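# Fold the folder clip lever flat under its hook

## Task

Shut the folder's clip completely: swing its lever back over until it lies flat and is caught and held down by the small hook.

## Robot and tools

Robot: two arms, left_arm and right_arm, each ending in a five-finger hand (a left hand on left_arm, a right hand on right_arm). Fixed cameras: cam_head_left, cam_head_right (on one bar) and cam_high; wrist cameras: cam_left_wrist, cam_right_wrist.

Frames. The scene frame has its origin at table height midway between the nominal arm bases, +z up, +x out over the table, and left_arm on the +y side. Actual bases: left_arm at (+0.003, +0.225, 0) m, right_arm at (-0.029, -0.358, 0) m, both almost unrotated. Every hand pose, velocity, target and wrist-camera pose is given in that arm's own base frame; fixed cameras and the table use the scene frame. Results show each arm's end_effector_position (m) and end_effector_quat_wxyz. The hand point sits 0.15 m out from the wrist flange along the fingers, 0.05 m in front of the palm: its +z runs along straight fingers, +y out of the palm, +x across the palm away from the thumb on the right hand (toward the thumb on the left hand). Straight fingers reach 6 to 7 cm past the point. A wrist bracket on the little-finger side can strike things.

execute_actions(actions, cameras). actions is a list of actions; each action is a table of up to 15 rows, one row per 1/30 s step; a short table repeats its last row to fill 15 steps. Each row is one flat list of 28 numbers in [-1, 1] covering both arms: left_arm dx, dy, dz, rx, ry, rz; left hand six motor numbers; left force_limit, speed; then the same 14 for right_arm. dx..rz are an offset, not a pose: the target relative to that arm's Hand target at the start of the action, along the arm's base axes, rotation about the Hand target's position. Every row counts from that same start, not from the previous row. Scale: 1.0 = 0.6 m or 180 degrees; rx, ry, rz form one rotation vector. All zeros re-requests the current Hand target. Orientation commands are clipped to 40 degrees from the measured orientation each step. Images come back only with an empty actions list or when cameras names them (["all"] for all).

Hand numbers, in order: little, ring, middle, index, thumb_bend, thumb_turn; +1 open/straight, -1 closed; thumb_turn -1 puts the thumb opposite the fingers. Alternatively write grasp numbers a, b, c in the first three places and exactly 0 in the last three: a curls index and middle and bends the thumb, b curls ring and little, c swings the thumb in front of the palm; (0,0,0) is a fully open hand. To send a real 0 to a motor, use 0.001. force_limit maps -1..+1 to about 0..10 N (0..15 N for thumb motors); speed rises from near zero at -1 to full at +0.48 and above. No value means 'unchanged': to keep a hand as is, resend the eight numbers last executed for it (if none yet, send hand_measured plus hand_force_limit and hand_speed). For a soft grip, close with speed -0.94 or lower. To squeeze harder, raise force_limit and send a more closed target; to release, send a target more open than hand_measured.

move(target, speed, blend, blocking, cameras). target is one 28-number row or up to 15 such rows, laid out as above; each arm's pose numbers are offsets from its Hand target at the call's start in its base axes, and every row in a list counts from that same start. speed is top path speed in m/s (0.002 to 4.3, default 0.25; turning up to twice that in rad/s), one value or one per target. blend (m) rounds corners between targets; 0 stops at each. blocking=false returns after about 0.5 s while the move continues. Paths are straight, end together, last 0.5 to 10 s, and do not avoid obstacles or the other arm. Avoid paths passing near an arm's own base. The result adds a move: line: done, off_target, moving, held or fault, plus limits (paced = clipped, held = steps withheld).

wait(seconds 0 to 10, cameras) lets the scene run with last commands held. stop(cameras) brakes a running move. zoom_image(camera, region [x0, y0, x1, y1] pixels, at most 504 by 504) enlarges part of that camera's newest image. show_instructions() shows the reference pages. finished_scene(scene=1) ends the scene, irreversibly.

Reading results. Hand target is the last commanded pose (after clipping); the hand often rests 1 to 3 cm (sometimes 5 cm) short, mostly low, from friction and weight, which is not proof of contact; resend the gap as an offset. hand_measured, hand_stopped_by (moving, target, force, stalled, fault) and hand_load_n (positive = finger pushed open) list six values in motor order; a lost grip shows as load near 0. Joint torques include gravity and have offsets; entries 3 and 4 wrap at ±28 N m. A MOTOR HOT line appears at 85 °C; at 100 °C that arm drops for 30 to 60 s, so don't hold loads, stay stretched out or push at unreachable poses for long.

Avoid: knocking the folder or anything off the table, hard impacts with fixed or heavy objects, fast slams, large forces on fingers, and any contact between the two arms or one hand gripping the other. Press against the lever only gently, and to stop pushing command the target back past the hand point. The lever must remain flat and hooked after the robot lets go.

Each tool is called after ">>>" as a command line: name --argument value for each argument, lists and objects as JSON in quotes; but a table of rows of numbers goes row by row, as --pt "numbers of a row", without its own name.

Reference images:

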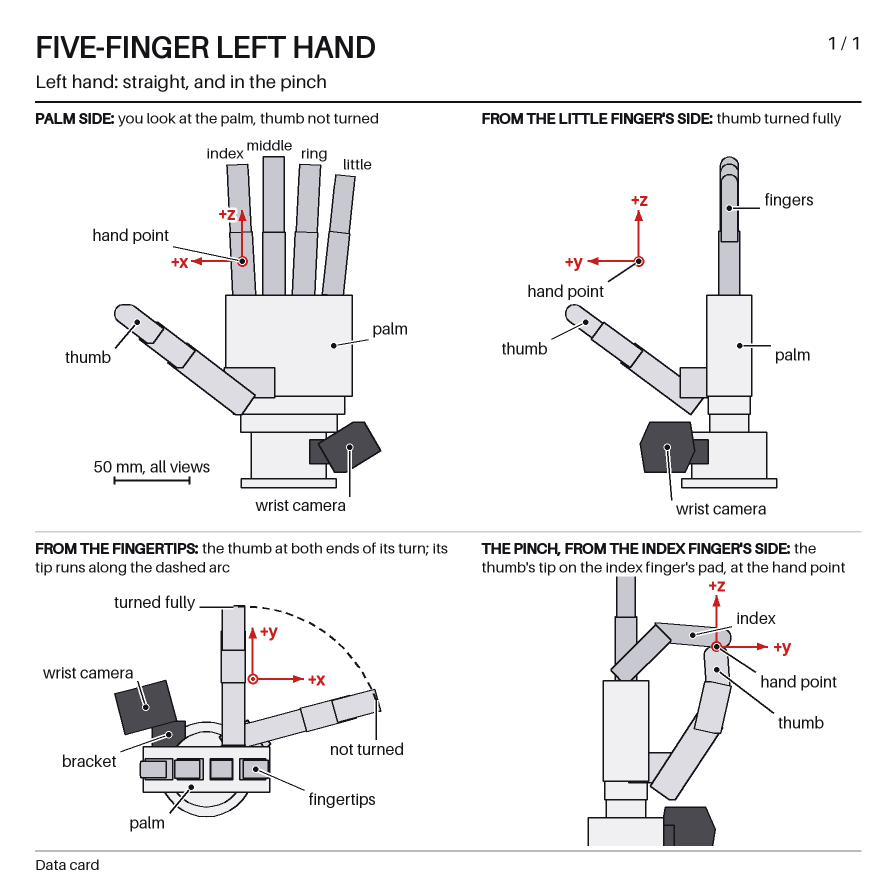

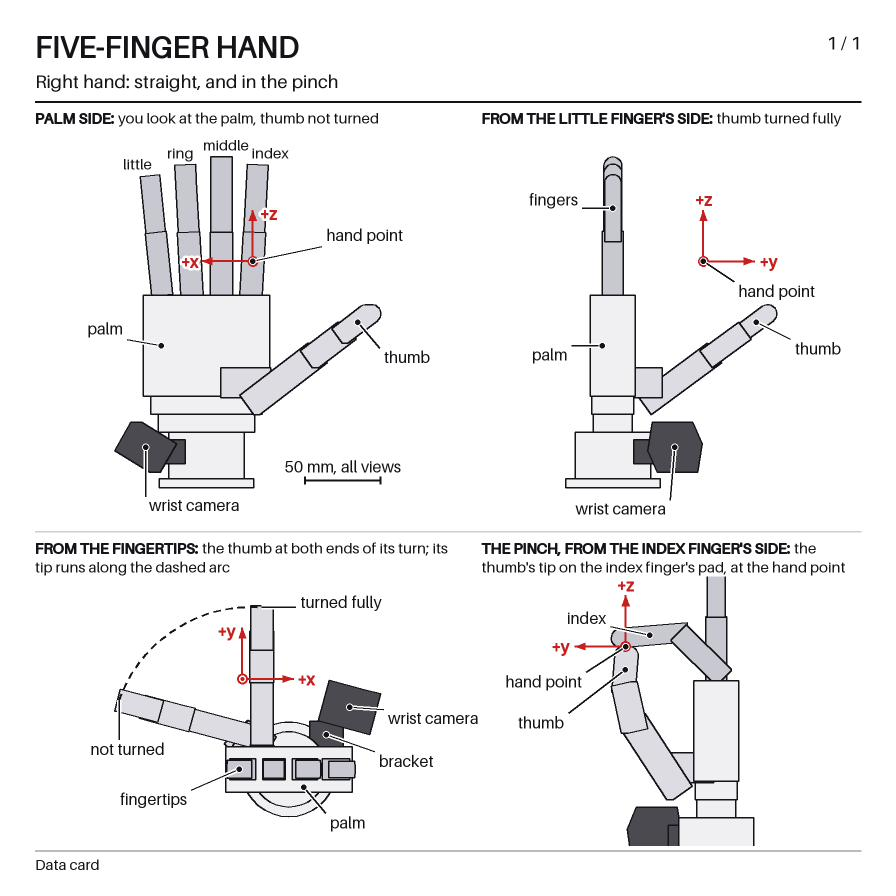

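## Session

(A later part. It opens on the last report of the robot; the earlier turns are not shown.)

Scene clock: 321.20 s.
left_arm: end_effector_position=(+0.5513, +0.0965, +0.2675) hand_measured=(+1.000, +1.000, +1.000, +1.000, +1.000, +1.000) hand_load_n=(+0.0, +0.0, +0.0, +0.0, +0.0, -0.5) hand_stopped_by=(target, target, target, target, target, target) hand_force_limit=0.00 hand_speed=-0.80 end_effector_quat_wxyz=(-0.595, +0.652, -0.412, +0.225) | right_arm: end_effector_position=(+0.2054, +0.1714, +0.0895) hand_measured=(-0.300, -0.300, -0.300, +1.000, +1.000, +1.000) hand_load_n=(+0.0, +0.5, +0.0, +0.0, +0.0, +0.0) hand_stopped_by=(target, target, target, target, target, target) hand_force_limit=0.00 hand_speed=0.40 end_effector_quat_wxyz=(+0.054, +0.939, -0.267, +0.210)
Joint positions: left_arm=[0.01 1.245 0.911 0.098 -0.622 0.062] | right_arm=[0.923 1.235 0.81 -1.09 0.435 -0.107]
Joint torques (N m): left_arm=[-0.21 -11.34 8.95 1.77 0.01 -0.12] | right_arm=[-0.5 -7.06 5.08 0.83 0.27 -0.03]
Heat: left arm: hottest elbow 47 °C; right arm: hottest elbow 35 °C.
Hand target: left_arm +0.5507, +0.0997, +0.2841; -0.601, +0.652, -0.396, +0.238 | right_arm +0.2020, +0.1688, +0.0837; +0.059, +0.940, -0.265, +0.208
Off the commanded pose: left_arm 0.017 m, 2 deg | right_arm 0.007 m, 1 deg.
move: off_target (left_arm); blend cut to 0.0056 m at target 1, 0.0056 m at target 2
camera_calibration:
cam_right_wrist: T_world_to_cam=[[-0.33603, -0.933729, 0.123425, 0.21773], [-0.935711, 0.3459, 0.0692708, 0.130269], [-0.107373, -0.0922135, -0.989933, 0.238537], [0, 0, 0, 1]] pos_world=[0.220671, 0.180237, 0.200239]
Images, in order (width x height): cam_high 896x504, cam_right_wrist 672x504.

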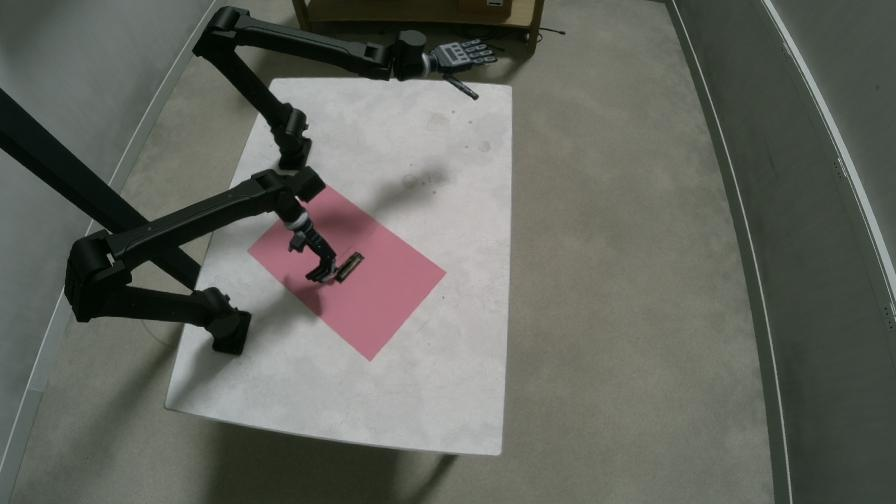

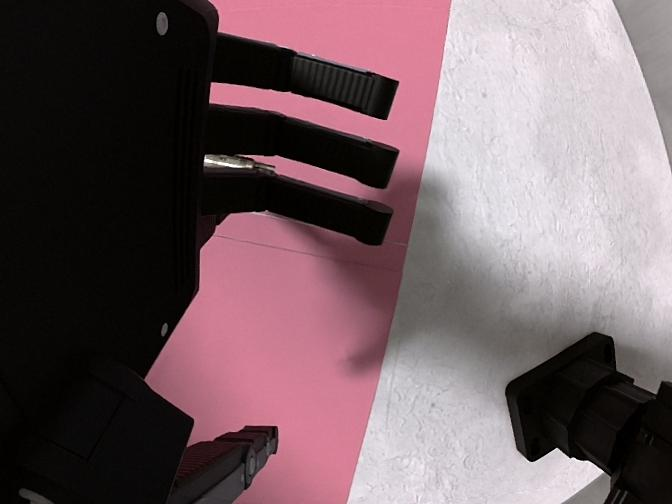

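>>> move --target '[0, 0, 0, 0, 0, 0, 1, 1, 1, 1, 1, 1, 0, -0.8, -0.0026, -0.0043, -0.0367, 0, 0, 0, -0.3, -0.3, -0.3, 1, 1, 1, 0, 0.4]' --speed 0.05 --cameras '["cam_high", "cam_head_left", "cam_right_wrist"]'

>>> zoom_image --camera "cam_high" --region '[320, 230, 380, 290]'

>>> zoom_image --camera "cam_head_left" --region '[400, 370, 480, 430]'

Scene clock: 328.03 s.
left_arm: end_effector_position=(+0.5513, +0.0965, +0.2675) hand_measured=(+1.000, +1.000, +1.000, +1.000, +1.000, +1.000) hand_load_n=(+0.0, +0.0, +0.0, +0.0, +0.0, +0.0) hand_stopped_by=(target, target, target, target, target, target) hand_force_limit=0.00 hand_speed=-0.80 end_effector_quat_wxyz=(-0.595, +0.652, -0.412, +0.225) | right_arm: end_effector_position=(+0.2041, +0.1691, +0.0744) hand_measured=(-0.300, -0.300, -0.300, +1.000, +1.000, +1.000) hand_load_n=(+0.0, +0.0, +0.0, -2.5, +0.0, +0.0) hand_stopped_by=(target, target, target, target, target, target) hand_force_limit=0.00 hand_speed=0.40 end_effector_quat_wxyz=(+0.047, +0.938, -0.268, +0.214)
Joint positions: left_arm=[0.01 1.245 0.911 0.098 -0.622 0.062] | right_arm=[0.923 1.235 0.768 -1.032 0.437 -0.107]
Joint torques (N m): left_arm=[0.15 -11.28 8.95 1.98 -0.01 -0.08] | right_arm=[-0.03 -5.42 4.75 1.11 0.19 -0.02]
Heat: left arm: hottest elbow 47 °C; right arm: hottest elbow 34 °C.
Hand target: left_arm +0.5507, +0.0997, +0.2841; -0.601, +0.652, -0.396, +0.238 | right_arm +0.2004, +0.1662, +0.0616; +0.059, +0.940, -0.265, +0.208
Off the commanded pose: left_arm 0.017 m, 2 deg | right_arm 0.014 m, 2 deg.
move: off_target (left_arm, right_arm)
camera_calibration:
cam_right_wrist: T_world_to_cam=[[-0.337512, -0.935052, 0.108458, 0.2187], [-0.936407, 0.345272, 0.062685, 0.131611], [-0.0960612, -0.0804036, -0.992123, 0.219138], [0, 0, 0, 1]] pos_world=[0.218106, 0.176674, 0.185442]
Images, in order (width x height): cam_head_left 896x504, cam_high 896x504, cam_right_wrist 672x504.

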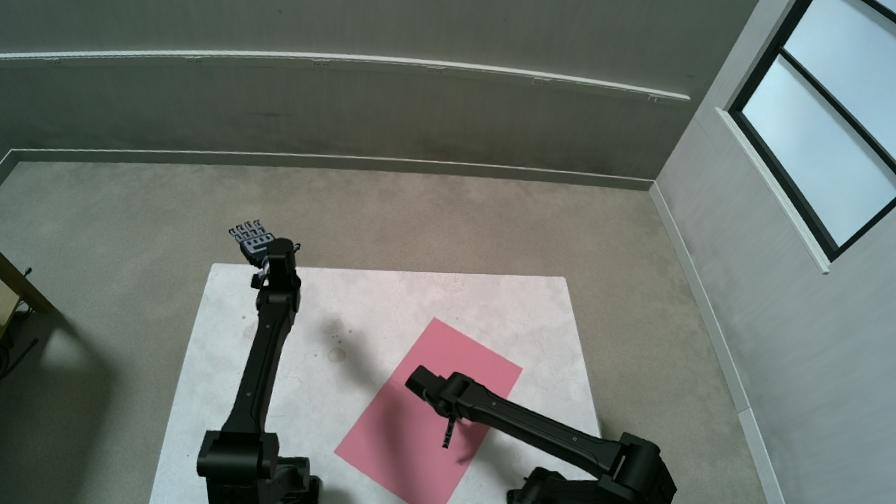

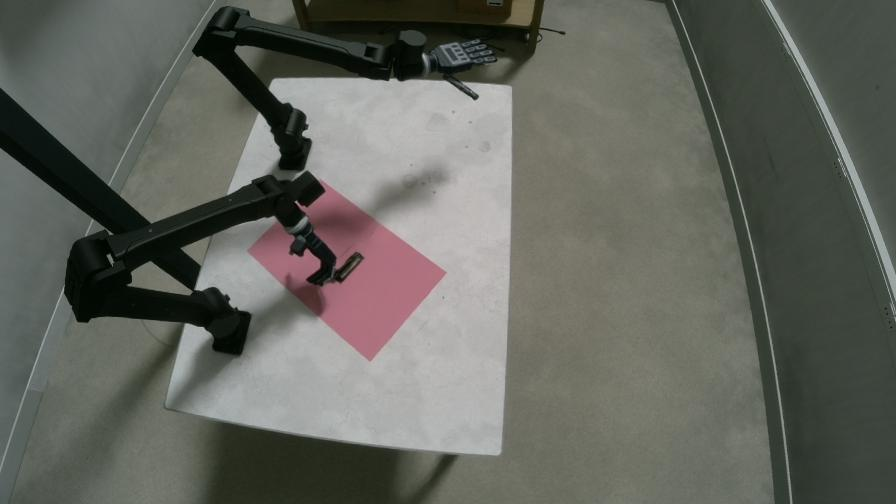

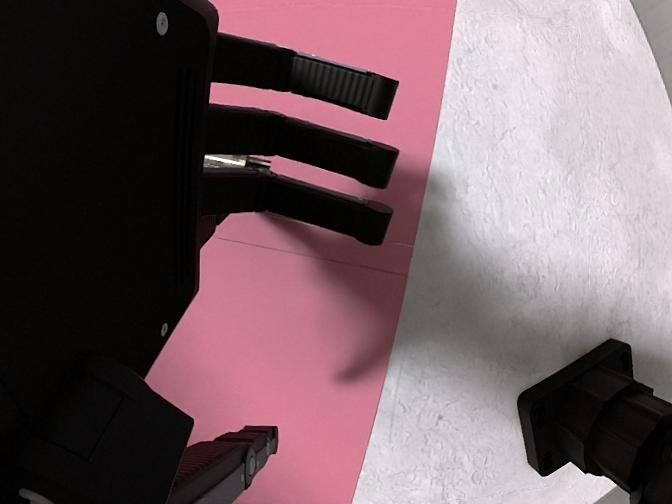

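Scaled by 8.400 from the camera's 896x504 image, which has a finer 1280x720 frame.

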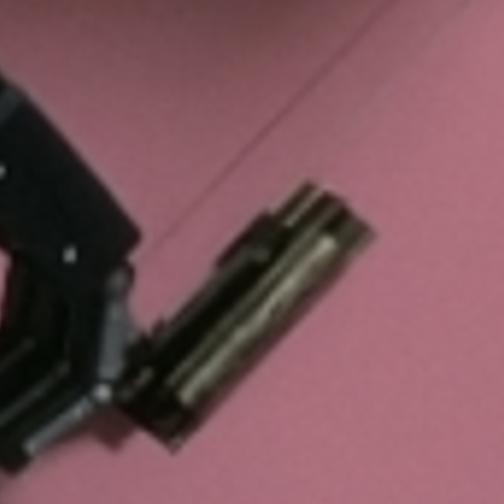

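Scaled by 6.300 from the camera's 896x504 image, which has a finer 1280x720 frame.

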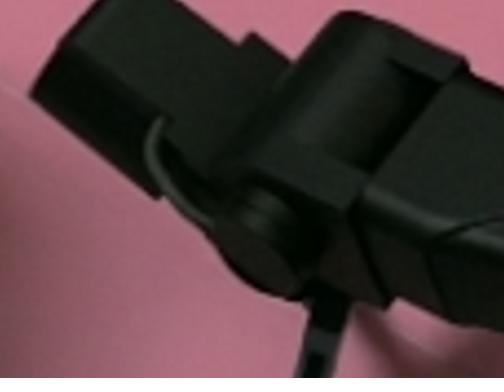

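>>> move --target '[0, 0, 0, 0, 0, 0, 1, 1, 1, 1, 1, 1, 0, -0.8, 0, 0, -0.02, 0, 0, 0, -0.3, -0.3, -0.3, 1, 1, 1, 0, 0.4]' --speed 0.05 --cameras '["cam_high"]'

>>> zoom_image --camera "cam_high" --region '[320, 230, 380, 290]'

Scene clock: 331.07 s.
left_arm: end_effector_position=(+0.5513, +0.0965, +0.2675) hand_measured=(+1.000, +1.000, +1.000, +1.000, +1.000, +1.000) hand_load_n=(+0.0, -0.5, -0.5, +0.0, +0.0, +0.0) hand_stopped_by=(target, target, target, target, target, target) hand_force_limit=0.00 hand_speed=-0.80 end_effector_quat_wxyz=(-0.595, +0.652, -0.412, +0.225) | right_arm: end_effector_position=(+0.2067, +0.1708, +0.0678) hand_measured=(-0.300, -0.300, -0.300, +1.000, +1.000, +1.000) hand_load_n=(+0.0, +0.0, +0.0, -3.0, +0.0, +0.0) hand_stopped_by=(target, target, target, target, target, target) hand_force_limit=0.00 hand_speed=0.40 end_effector_quat_wxyz=(+0.042, +0.937, -0.270, +0.219)
Joint positions: left_arm=[0.01 1.245 0.911 0.098 -0.622 0.062] | right_arm=[0.923 1.242 0.755 -0.997 0.442 -0.107]
Joint torques (N m): left_arm=[0.15 -11.69 8.91 1.89 -0.02 -0.13] | right_arm=[0.03 -4.42 4.56 1.39 0 -0.06]
Heat: left arm: hottest elbow 47 °C; right arm: hottest elbow 34 °C.
Hand target: left_arm +0.5507, +0.0997, +0.2841; -0.601, +0.652, -0.396, +0.238 | right_arm +0.2004, +0.1661, +0.0496; +0.059, +0.940, -0.265, +0.208
Off the commanded pose: left_arm 0.017 m, 2 deg | right_arm 0.020 m, 2 deg.
move: off_target (left_arm, right_arm)
Images, in order (width x height): cam_high 896x504.

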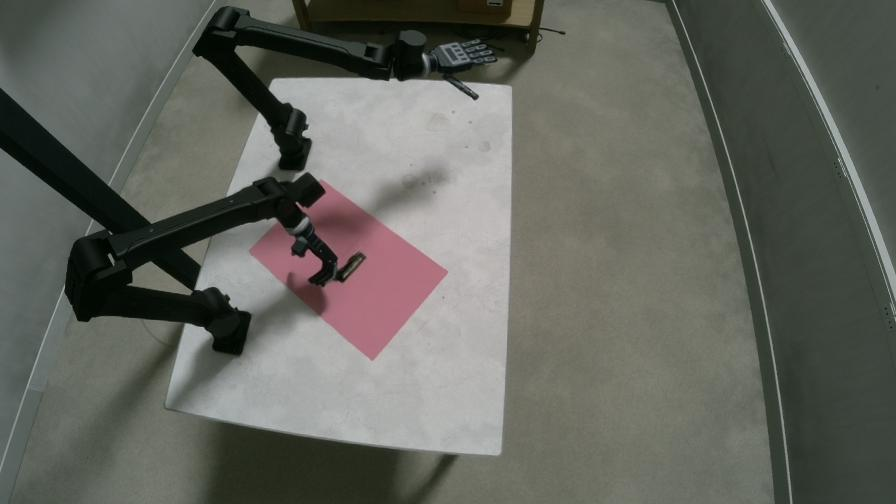

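Scaled by 8.400 from the camera's 896x504 image, which has a finer 1280x720 frame.

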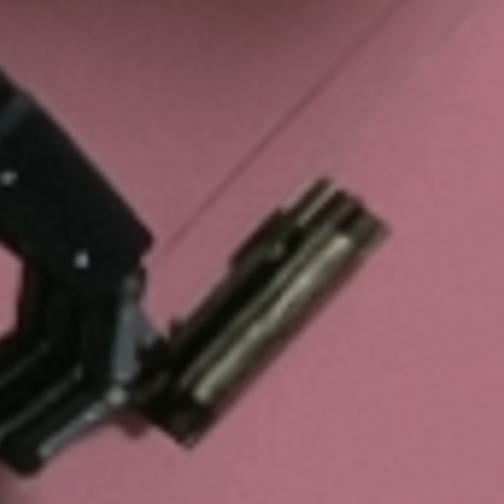

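>>> move --pt "0 0 0 0 0 0 1 1 1 1 1 1 0 -0.8 0 0 0.13 0 0 0 -0.3 -0.3 -0.3 1 1 1 0 0.4" --pt "0 0 0 0 0 0 1 1 1 1 1 1 0 -0.8 0.15 0.143 0.1675 0 0 0 -0.3 -0.3 -0.3 1 1 1 0 0.4" --pt "0 0 0 0 0 0 1 1 1 1 1 1 0 -0.8 0.15 0.143 0.1675 0 0 0 1 1 1 1 1 1 0 0.4" --speed '[0.1, 0.2, 0.2]' --blend '[0.02, 0, 0]' --cameras '["cam_high", "cam_head_left", "cam_right_wrist"]'

>>> zoom_image --camera "cam_high" --region '[320, 230, 380, 290]'

>>> zoom_image --camera "cam_right_wrist" --region '[220, 180, 400, 300]'

>>> zoom_image --camera "cam_head_left" --region '[400, 370, 480, 430]'

Scene clock: 343.03 s.
left_arm: end_effector_position=(+0.5513, +0.0965, +0.2675) hand_measured=(+1.000, +1.000, +1.000, +1.000, +1.000, +1.000) hand_load_n=(+0.0, +0.0, +0.0, -0.5, +0.0, +0.0) hand_stopped_by=(target, target, target, target, target, target) hand_force_limit=0.00 hand_speed=-0.80 end_effector_quat_wxyz=(-0.595, +0.652, -0.412, +0.225) | right_arm: end_effector_position=(+0.2789, +0.2439, +0.1411) hand_measured=(+1.000, +1.000, +1.000, +1.000, +1.000, +1.000) hand_load_n=(+0.0, +0.0, +0.0, +0.0, +0.0, +0.0) hand_stopped_by=(target, target, target, target, target, target) hand_force_limit=0.00 hand_speed=0.40 end_effector_quat_wxyz=(+0.067, +0.940, -0.262, +0.206)
Joint positions: left_arm=[0.01 1.245 0.911 0.098 -0.622 0.062] | right_arm=[0.888 1.473 1.178 -1.232 0.435 -0.149]
Joint torques (N m): left_arm=[-0.26 -10.11 8.65 1.85 -0.06 -0.12] | right_arm=[-0.85 -11.28 9.31 0.08 0.22 -0.17]
Heat: left arm: hottest elbow 48 °C; right arm: hottest elbow 34 °C.
Hand target: left_arm +0.5507, +0.0997, +0.2841; -0.601, +0.652, -0.396, +0.238 | right_arm +0.2904, +0.2520, +0.1502; +0.059, +0.940, -0.265, +0.208
Off the commanded pose: left_arm 0.017 m, 2 deg | right_arm 0.017 m, 1 deg.
move: off_target (left_arm, right_arm); target 3's new numbers were sent with right_arm's hand 0.016 m and 1 deg from that target
camera_calibration:
cam_right_wrist: T_world_to_cam=[[-0.330271, -0.931686, 0.151267, 0.297774], [-0.935763, 0.344177, 0.0767479, 0.169796], [-0.123567, -0.116202, -0.985509, 0.313855], [0, 0, 0, 1]] pos_world=[0.296017, 0.255463, 0.251232]
Images, in order (width x height): cam_head_left 896x504, cam_high 896x504, cam_right_wrist 672x504.

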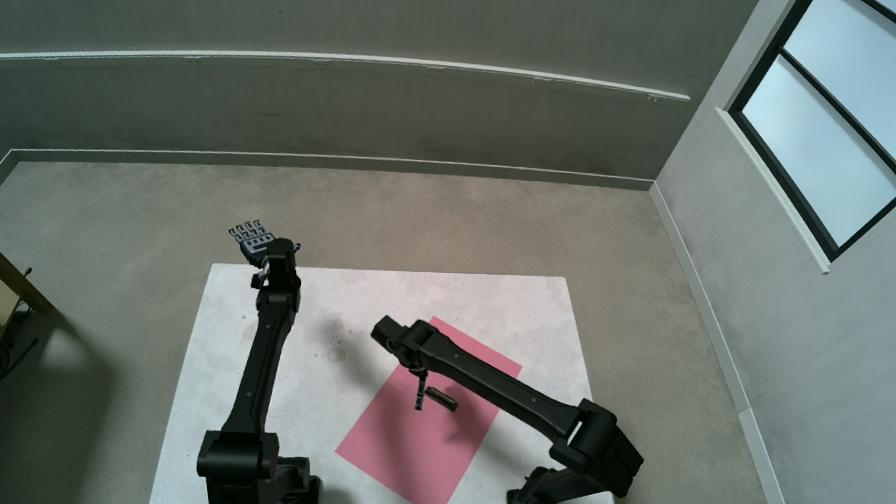

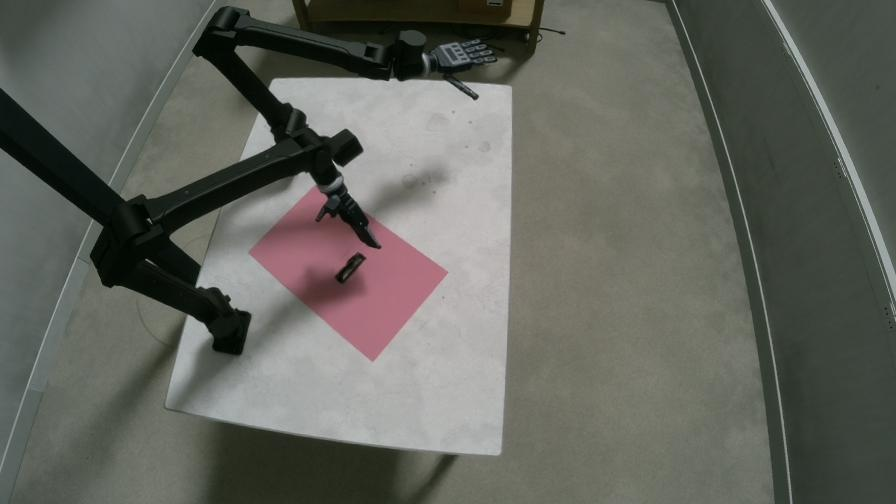

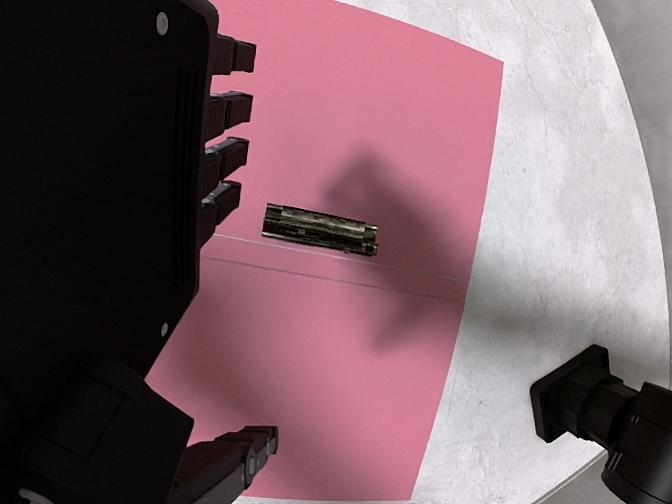

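Scaled by 8.400 from the camera's 896x504 image, which has a finer 1280x720 frame.

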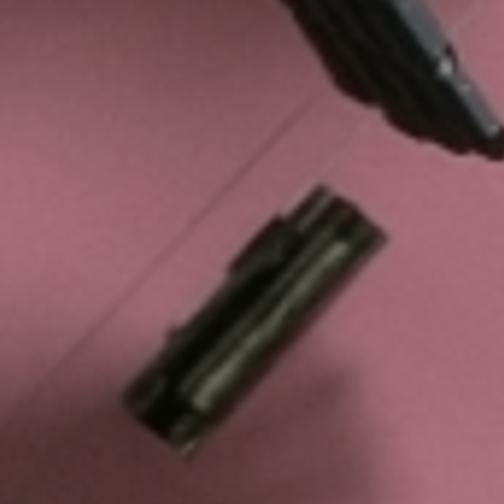

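Scaled by 2.800 from the camera's 672x504 image, which has a finer 960x720 frame.

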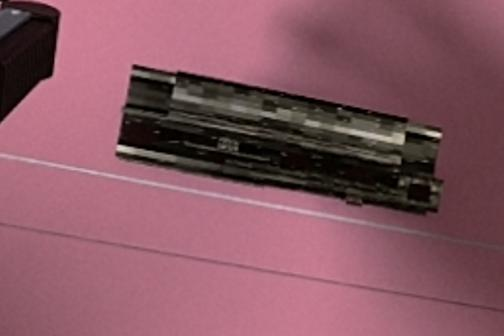

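Scaled by 6.300 from the camera's 896x504 image, which has a finer 1280x720 frame.

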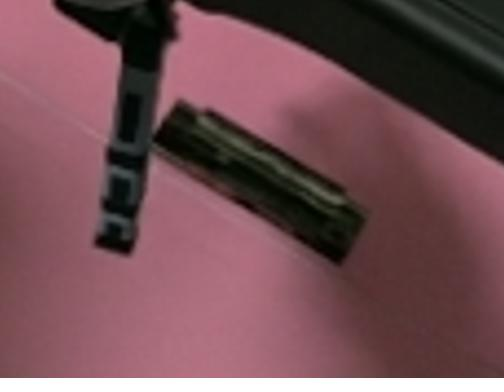

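>>> zoom_image --camera "cam_right_wrist" --region '[320, 220, 390, 270]'

>>> zoom_image --camera "cam_high" --region '[328, 245, 358, 290]'

Scaled by 7.200 from the camera's 672x504 image, which has a finer 960x720 frame.

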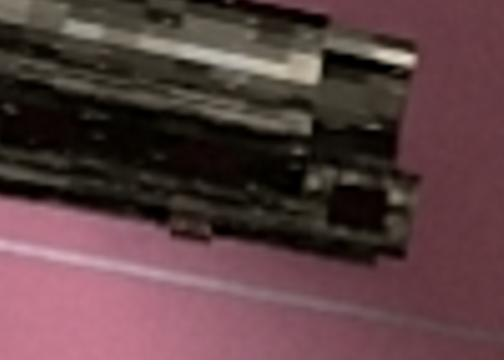

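Scaled by 11.200 from the camera's 896x504 image, which has a finer 1280x720 frame.

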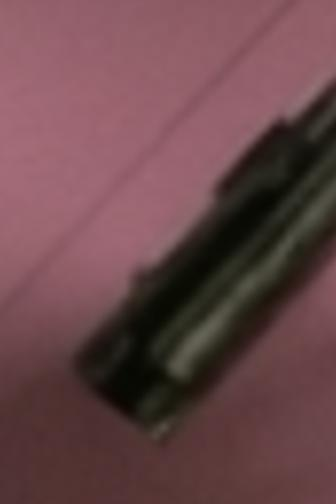

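>>> move --target '[0, 0, 0, 0, 0, 0, 1, 1, 1, 1, 1, 1, 0, -0.8, 0, 0.035, -0.162, 0.029, 0.0474, 0, -0.3, -0.3, -0.3, -0.3, 1, 1, 0, 0.4]' --speed 0.15 --cameras '["cam_high", "cam_right_wrist"]'

>>> zoom_image --camera "cam_right_wrist" --region '[370, 190, 520, 300]'

Scene clock: 359.17 s.
left_arm: end_effector_position=(+0.5513, +0.0965, +0.2675) hand_measured=(+1.000, +1.000, +1.000, +1.000, +1.000, +1.000) hand_load_n=(+0.0, +0.0, +0.0, +0.0, +0.0, -0.5) hand_stopped_by=(target, target, target, target, target, target) hand_force_limit=0.00 hand_speed=-0.80 end_effector_quat_wxyz=(-0.595, +0.652, -0.412, +0.225) | right_arm: end_effector_position=(+0.2862, +0.2740, +0.0555) hand_measured=(-0.300, -0.300, -0.300, -0.300, +1.000, +1.000) hand_load_n=(+0.0, +0.0, +0.0, +0.0, +0.0, +0.0) hand_stopped_by=(target, target, target, target, target, target) hand_force_limit=0.00 hand_speed=0.40 end_effector_quat_wxyz=(+0.037, +0.954, -0.269, +0.126)
Joint positions: left_arm=[0.01 1.245 0.911 0.098 -0.622 0.062] | right_arm=[0.844 1.626 1.136 -1.035 0.26 -0.183]
Joint torques (N m): left_arm=[0.38 -10.81 8.91 1.95 -0.05 -0.11] | right_arm=[-1.38 -12.28 5.89 0.98 0.01 -0.16]
Heat: left arm: hottest elbow 48 °C; right arm: hottest elbow 35 °C.
Hand target: left_arm +0.5507, +0.0997, +0.2841; -0.601, +0.652, -0.396, +0.238 | right_arm +0.2904, +0.2730, +0.0530; +0.036, +0.954, -0.269, +0.125
Off the commanded pose: left_arm 0.017 m, 2 deg | right_arm 0.005 m, 0 deg.
move: off_target (left_arm)
camera_calibration:
cam_right_wrist: T_world_to_cam=[[-0.316877, -0.943355, 0.0983414, 0.343395], [-0.912399, 0.331505, 0.24007, 0.160457], [-0.259071, -0.0136541, -0.965762, 0.243531], [0, 0, 0, 1]] pos_world=[0.318307, 0.274077, 0.162902]
Images, in order (width x height): cam_high 896x504, cam_right_wrist 672x504.

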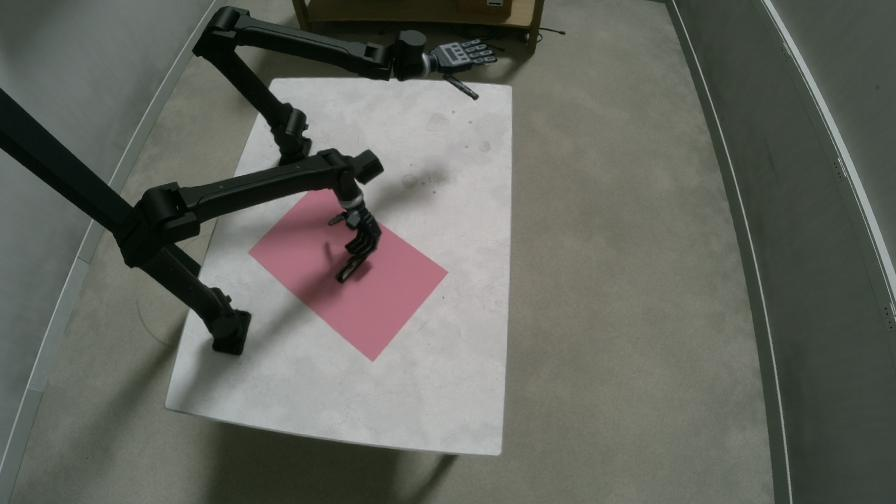

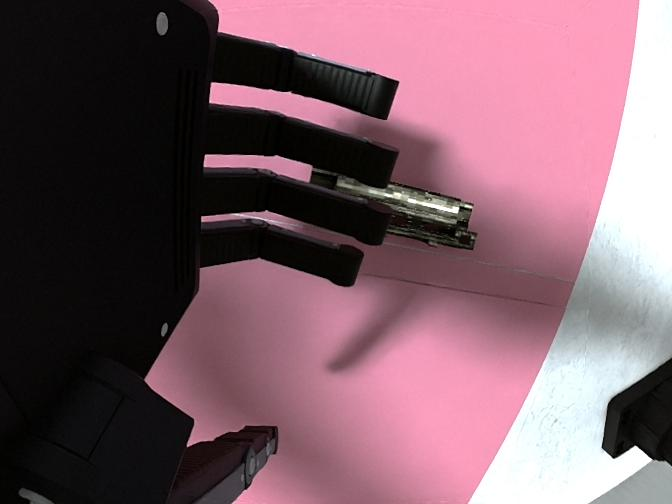

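Scaled by 3.360 from the camera's 672x504 image, which has a finer 960x720 frame.

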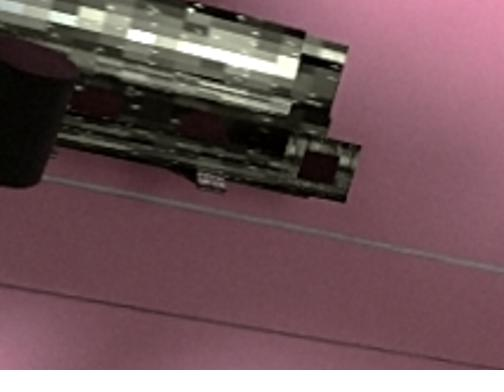

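>>> zoom_image --camera "cam_right_wrist" --region '[410, 215, 490, 265]'

Scaled by 6.300 from the camera's 672x504 image, which has a finer 960x720 frame.

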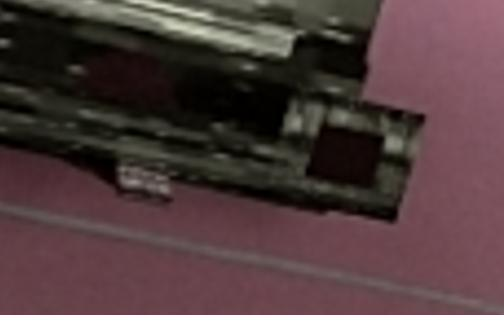

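>>> move --pt "0 0 0 0 0 0 1 1 1 1 1 1 0 -0.8 -0.1407 -0.1883 0.1117 -0.029 -0.0474 0 -0.3 -0.3 -0.3 -0.3 1 1 0 0.4" --pt "0 0 0 0 0 0 1 1 1 1 1 1 0 -0.8 -0.1407 -0.1883 0.1117 -0.029 -0.0474 0 -0.3 -0.3 -0.3 1 1 1 0 0.4" --speed 0.2 --cameras '["cam_high", "cam_right_wrist"]'

>>> zoom_image --camera "cam_high" --region '[310, 230, 370, 290]'

Scene clock: 399.03 s.
left_arm: end_effector_position=(+0.5513, +0.0965, +0.2675) hand_measured=(+1.000, +1.000, +1.000, +1.000, +1.000, +1.000) hand_load_n=(+0.0, +0.0, +0.0, +0.0, +0.0, +0.0) hand_stopped_by=(target, target, target, target, target, target) hand_force_limit=0.00 hand_speed=-0.80 end_effector_quat_wxyz=(-0.595, +0.652, -0.412, +0.225) | right_arm: end_effector_position=(+0.2096, +0.1602, +0.1204) hand_measured=(-0.300, -0.300, -0.300, +1.000, +1.000, +1.000) hand_load_n=(+0.0, +0.0, +0.0, +0.0, +0.0, +0.0) hand_stopped_by=(target, target, target, target, target, target) hand_force_limit=0.00 hand_speed=0.40 end_effector_quat_wxyz=(+0.056, +0.939, -0.267, +0.208)
Joint positions: left_arm=[0.01 1.245 0.911 0.098 -0.622 0.062] | right_arm=[0.888 1.184 0.856 -1.177 0.43 -0.143]
Joint torques (N m): left_arm=[-0.15 -10.58 8.75 1.99 -0.01 -0.11] | right_arm=[0.91 -7 5.89 0.02 0.4 0.04]
Heat: left arm: hottest elbow 48 °C; right arm: hottest elbow 34 °C.
Hand target: left_arm +0.5507, +0.0997, +0.2841; -0.601, +0.652, -0.396, +0.238 | right_arm +0.2060, +0.1601, +0.1201; +0.059, +0.940, -0.265, +0.208
Off the commanded pose: left_arm 0.017 m, 2 deg | right_arm 0.004 m, 0 deg.
move: off_target (left_arm)
camera_calibration:
cam_right_wrist: T_world_to_cam=[[-0.336795, -0.932906, 0.1275, 0.204491], [-0.934716, 0.347579, 0.0741235, 0.134854], [-0.113467, -0.0942118, -0.989065, 0.26996], [0, 0, 0, 1]] pos_world=[0.225553, 0.169331, 0.23094]
Images, in order (width x height): cam_high 896x504, cam_right_wrist 672x504.

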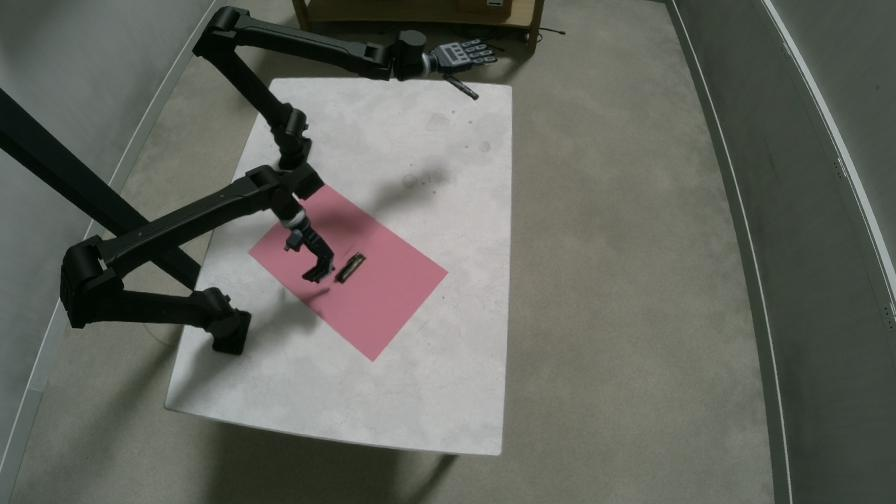

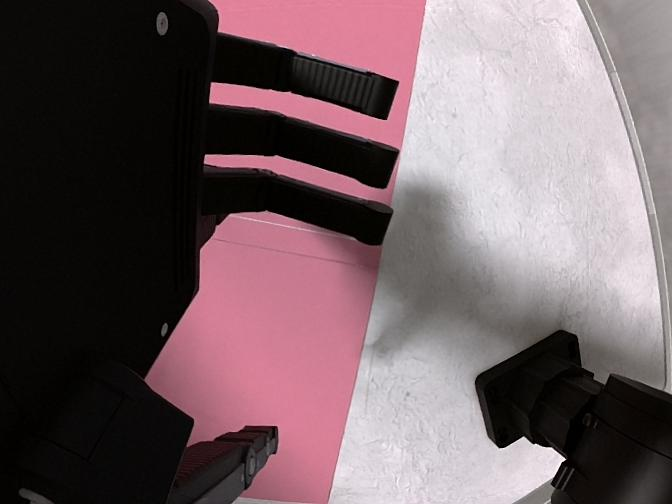

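Scaled by 8.400 from the camera's 896x504 image, which has a finer 1280x720 frame.

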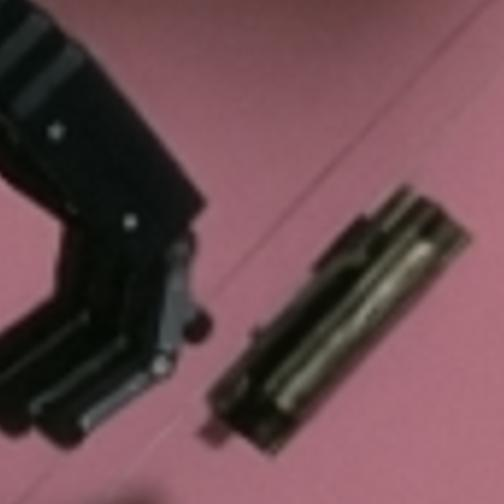

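>>> zoom_image --camera "cam_high" --region '[328, 250, 358, 290]'

>>> zoom_image --camera "cam_head_right" --region '[400, 370, 480, 430]'

Scaled by 12.600 from the camera's 896x504 image, which has a finer 1280x720 frame.

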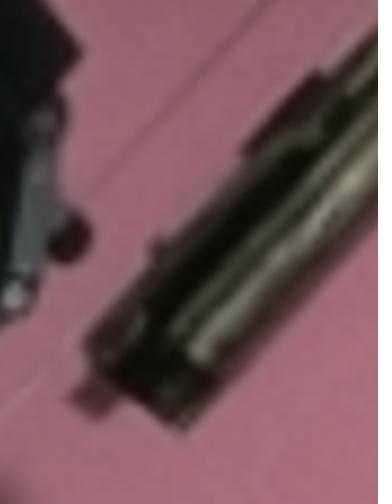

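This scene's latest camera images include none from cam_head_right. They are from: cam_high, cam_right_wrist. cam_head_right's image comes with the result of a call that names it in "cameras".

>>> move --pt "0 0 0 0 0 0 1 1 1 1 1 1 0 -0.8 0 0 -0.05 0 0 0 -0.3 -0.3 -0.3 1 1 1 0 0.4" --pt "0 0 0 0 0 0 1 1 1 1 1 1 0 -0.8 -0.0033 -0.0033 -0.125 0 0 0 -0.3 -0.3 -0.3 1 1 1 0 0.4" --speed '[0.12, 0.05]' --blend '[0.01, 0]' --cameras '["cam_high", "cam_right_wrist"]'

>>> zoom_image --camera "cam_high" --region '[310, 230, 370, 290]'

Scene clock: 410.87 s.
left_arm: end_effector_position=(+0.5513, +0.0965, +0.2675) hand_measured=(+1.000, +1.000, +1.000, +1.000, +1.000, +1.000) hand_load_n=(+0.0, +0.0, +0.0, +0.0, +0.0, +0.0) hand_stopped_by=(target, target, target, target, target, target) hand_force_limit=0.00 hand_speed=-0.80 end_effector_quat_wxyz=(-0.595, +0.652, -0.412, +0.225) | right_arm: end_effector_position=(+0.2146, +0.1615, +0.0685) hand_measured=(-0.300, -0.300, -0.300, +1.000, +1.000, +1.000) hand_load_n=(+0.0, +0.0, +0.0, -5.0, +0.0, +0.0) hand_stopped_by=(target, target, target, target, target, target) hand_force_limit=0.00 hand_speed=0.40 end_effector_quat_wxyz=(+0.041, +0.935, -0.270, +0.225)
Joint positions: left_arm=[0.01 1.245 0.911 0.098 -0.622 0.062] | right_arm=[0.89 1.228 0.744 -0.98 0.45 -0.143]
Joint torques (N m): left_arm=[-0.79 -10.99 8.81 2.15 -0.09 -0.12] | right_arm=[-0.09 -4.31 3.7 1.43 -0.37 0.03]
Heat: left arm: hottest elbow 48 °C; right arm: hottest elbow 34 °C.
Hand target: left_arm +0.5507, +0.0997, +0.2841; -0.601, +0.652, -0.396, +0.238 | right_arm +0.2041, +0.1581, +0.0451; +0.059, +0.940, -0.265, +0.208
Off the commanded pose: left_arm 0.017 m, 2 deg | right_arm 0.026 m, 3 deg.
move: off_target (left_arm, right_arm)
camera_calibration:
cam_right_wrist: T_world_to_cam=[[-0.341565, -0.935111, 0.0943405, 0.217654], [-0.93713, 0.346497, 0.0415695, 0.145858], [-0.0715608, -0.0742105, -0.994672, 0.20754], [0, 0, 0, 1]] pos_world=[0.225883, 0.168393, 0.179837]
Images, in order (width x height): cam_high 896x504, cam_right_wrist 672x504.

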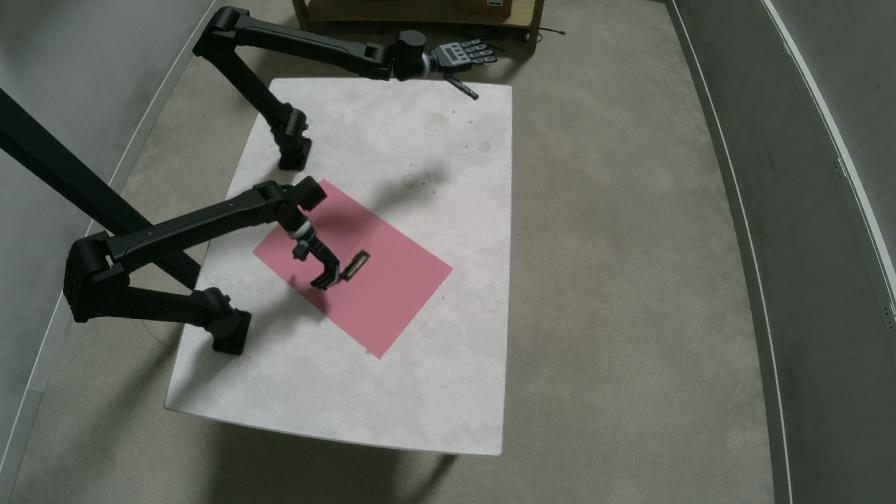

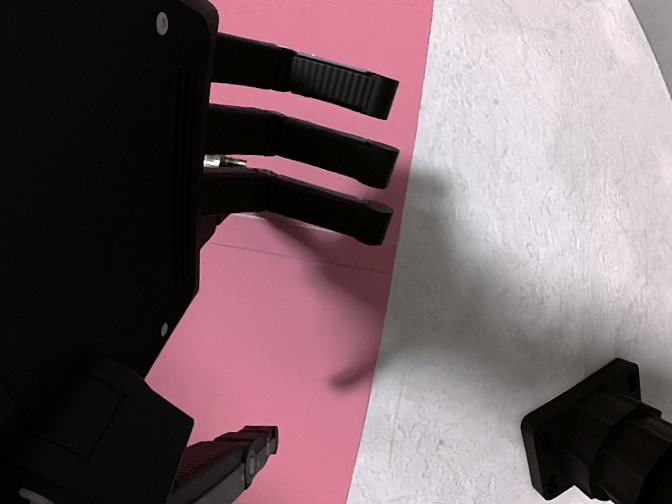

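Scaled by 8.400 from the camera's 896x504 image, which has a finer 1280x720 frame.

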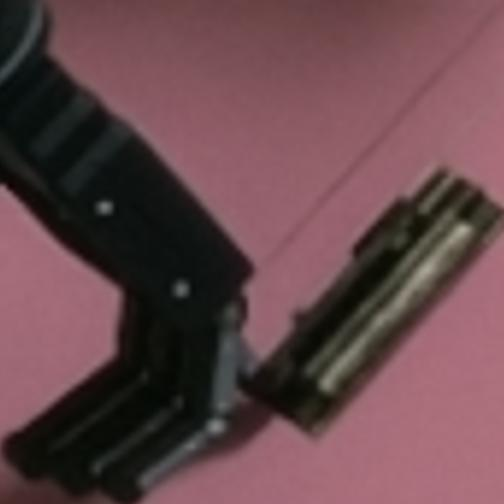

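>>> move --pt "0 0 0 0 0 0 1 1 1 1 1 1 0 -0.8 0 0 0.13 0 0 0 -0.3 -0.3 -0.3 1 1 1 0 0.4" --pt "0 0 0 0 0 0 1 1 1 1 1 1 0 -0.8 0.026 0.189 0.1 -0.1161 -0.1895 0 -0.3 -0.3 -0.3 1 1 1 0 0.4" --pt "0 0 0 0 0 0 1 1 1 1 1 1 0 -0.8 0.026 0.189 0.1 -0.1161 -0.1895 0 1 1 1 1 1 1 0 0.4" --speed '[0.12, 0.25, 0.25]' --blend '[0.02, 0, 0]' --cameras '["cam_high", "cam_right_wrist"]'

>>> zoom_image --camera "cam_high" --region '[325, 230, 385, 290]'

Scene clock: 457.37 s.
left_arm: end_effector_position=(+0.5513, +0.0965, +0.2675) hand_measured=(+1.000, +1.000, +1.000, +1.000, +1.000, +1.000) hand_load_n=(+0.0, +0.0, +0.0, +0.0, +0.0, +0.0) hand_stopped_by=(target, target, target, target, target, target) hand_force_limit=0.00 hand_speed=-0.80 end_effector_quat_wxyz=(-0.595, +0.652, -0.412, +0.225) | right_arm: end_effector_position=(+0.2178, +0.2591, +0.1023) hand_measured=(+1.000, +1.000, +1.000, +1.000, +1.000, +1.000) hand_load_n=(+0.0, -0.5, +0.0, +0.0, +0.0, +0.0) hand_stopped_by=(target, target, target, target, target, target) hand_force_limit=0.00 hand_speed=0.40 end_effector_quat_wxyz=(+0.154, +0.813, -0.226, +0.515)
Joint positions: left_arm=[0.01 1.245 0.911 0.098 -0.622 0.062] | right_arm=[1.298 1.707 1.087 -1.498 1.053 0.593]
Joint torques (N m): left_arm=[-0.26 -10.75 8.75 1.91 0 -0.14] | right_arm=[0.38 -11.99 6.94 -1.16 0.7 0.01]
Heat: left arm: hottest elbow 49 °C; right arm: hottest elbow 32 °C.
Hand target: left_arm +0.5507, +0.0997, +0.2841; -0.601, +0.652, -0.396, +0.238 | right_arm +0.2196, +0.2714, +0.1050; +0.146, +0.812, -0.229, +0.517
Off the commanded pose: left_arm 0.017 m, 2 deg | right_arm 0.013 m, 1 deg.
move: off_target (left_arm, right_arm); target 3's new numbers were sent with right_arm's hand 0.013 m and 1 deg from that target
camera_calibration:
cam_right_wrist: T_world_to_cam=[[-0.448119, -0.858717, 0.248583, 0.294417], [-0.784817, 0.244737, -0.569357, 0.169352], [0.428079, -0.450231, -0.783607, 0.21562], [0, 0, 0, 1]] pos_world=[0.172542, 0.308453, 0.192196]
Images, in order (width x height): cam_high 896x504, cam_right_wrist 672x504.

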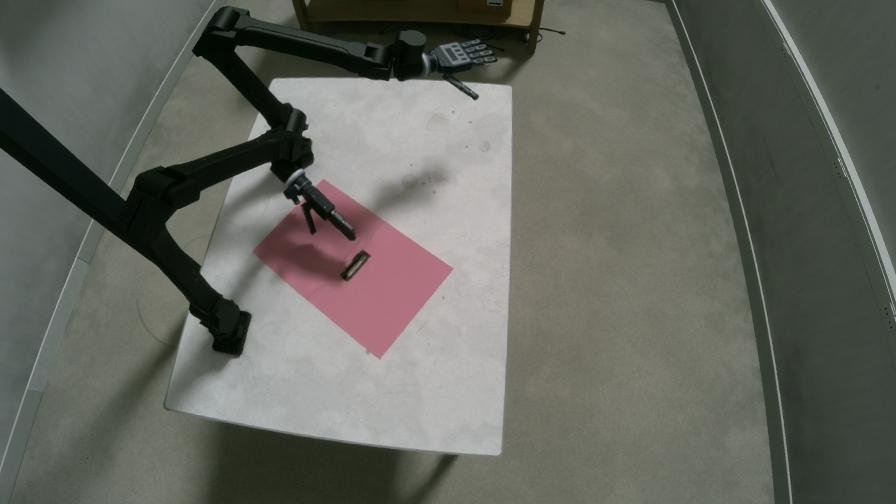

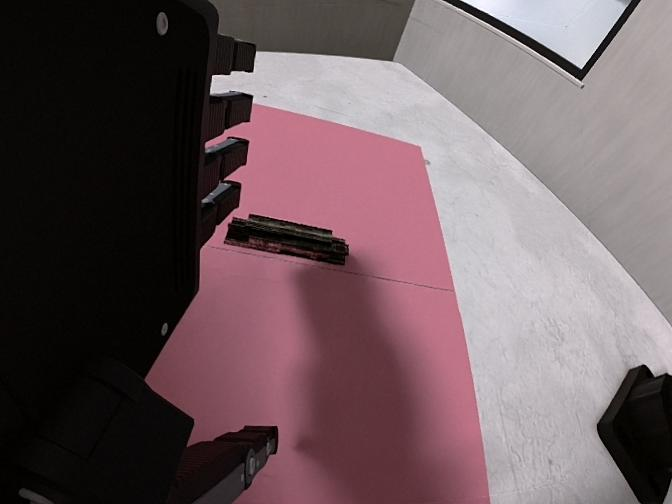

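Scaled by 8.400 from the camera's 896x504 image, which has a finer 1280x720 frame.

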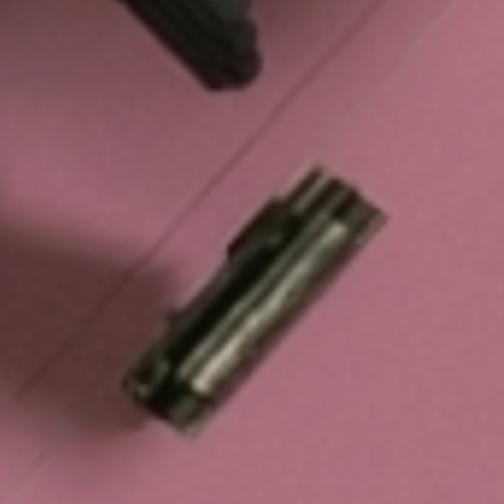

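>>> zoom_image --camera "cam_right_wrist" --region '[215, 200, 365, 280]'

>>> zoom_image --camera "cam_right_wrist" --region '[290, 220, 360, 275]'

Scaled by 3.360 from the camera's 672x504 image, which has a finer 960x720 frame.

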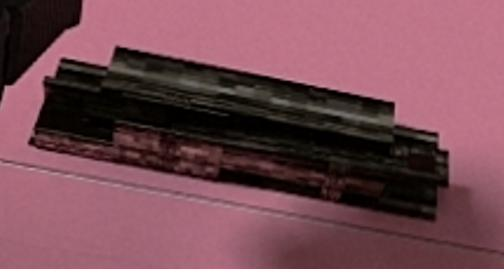

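Scaled by 7.200 from the camera's 672x504 image, which has a finer 960x720 frame.

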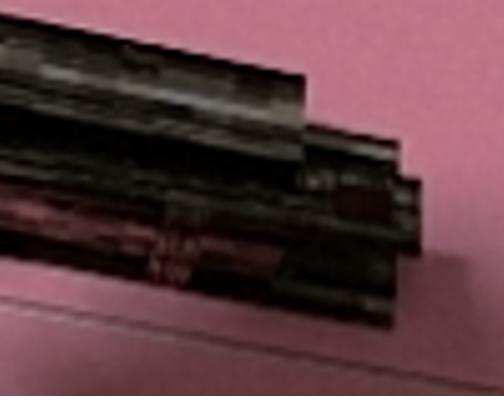

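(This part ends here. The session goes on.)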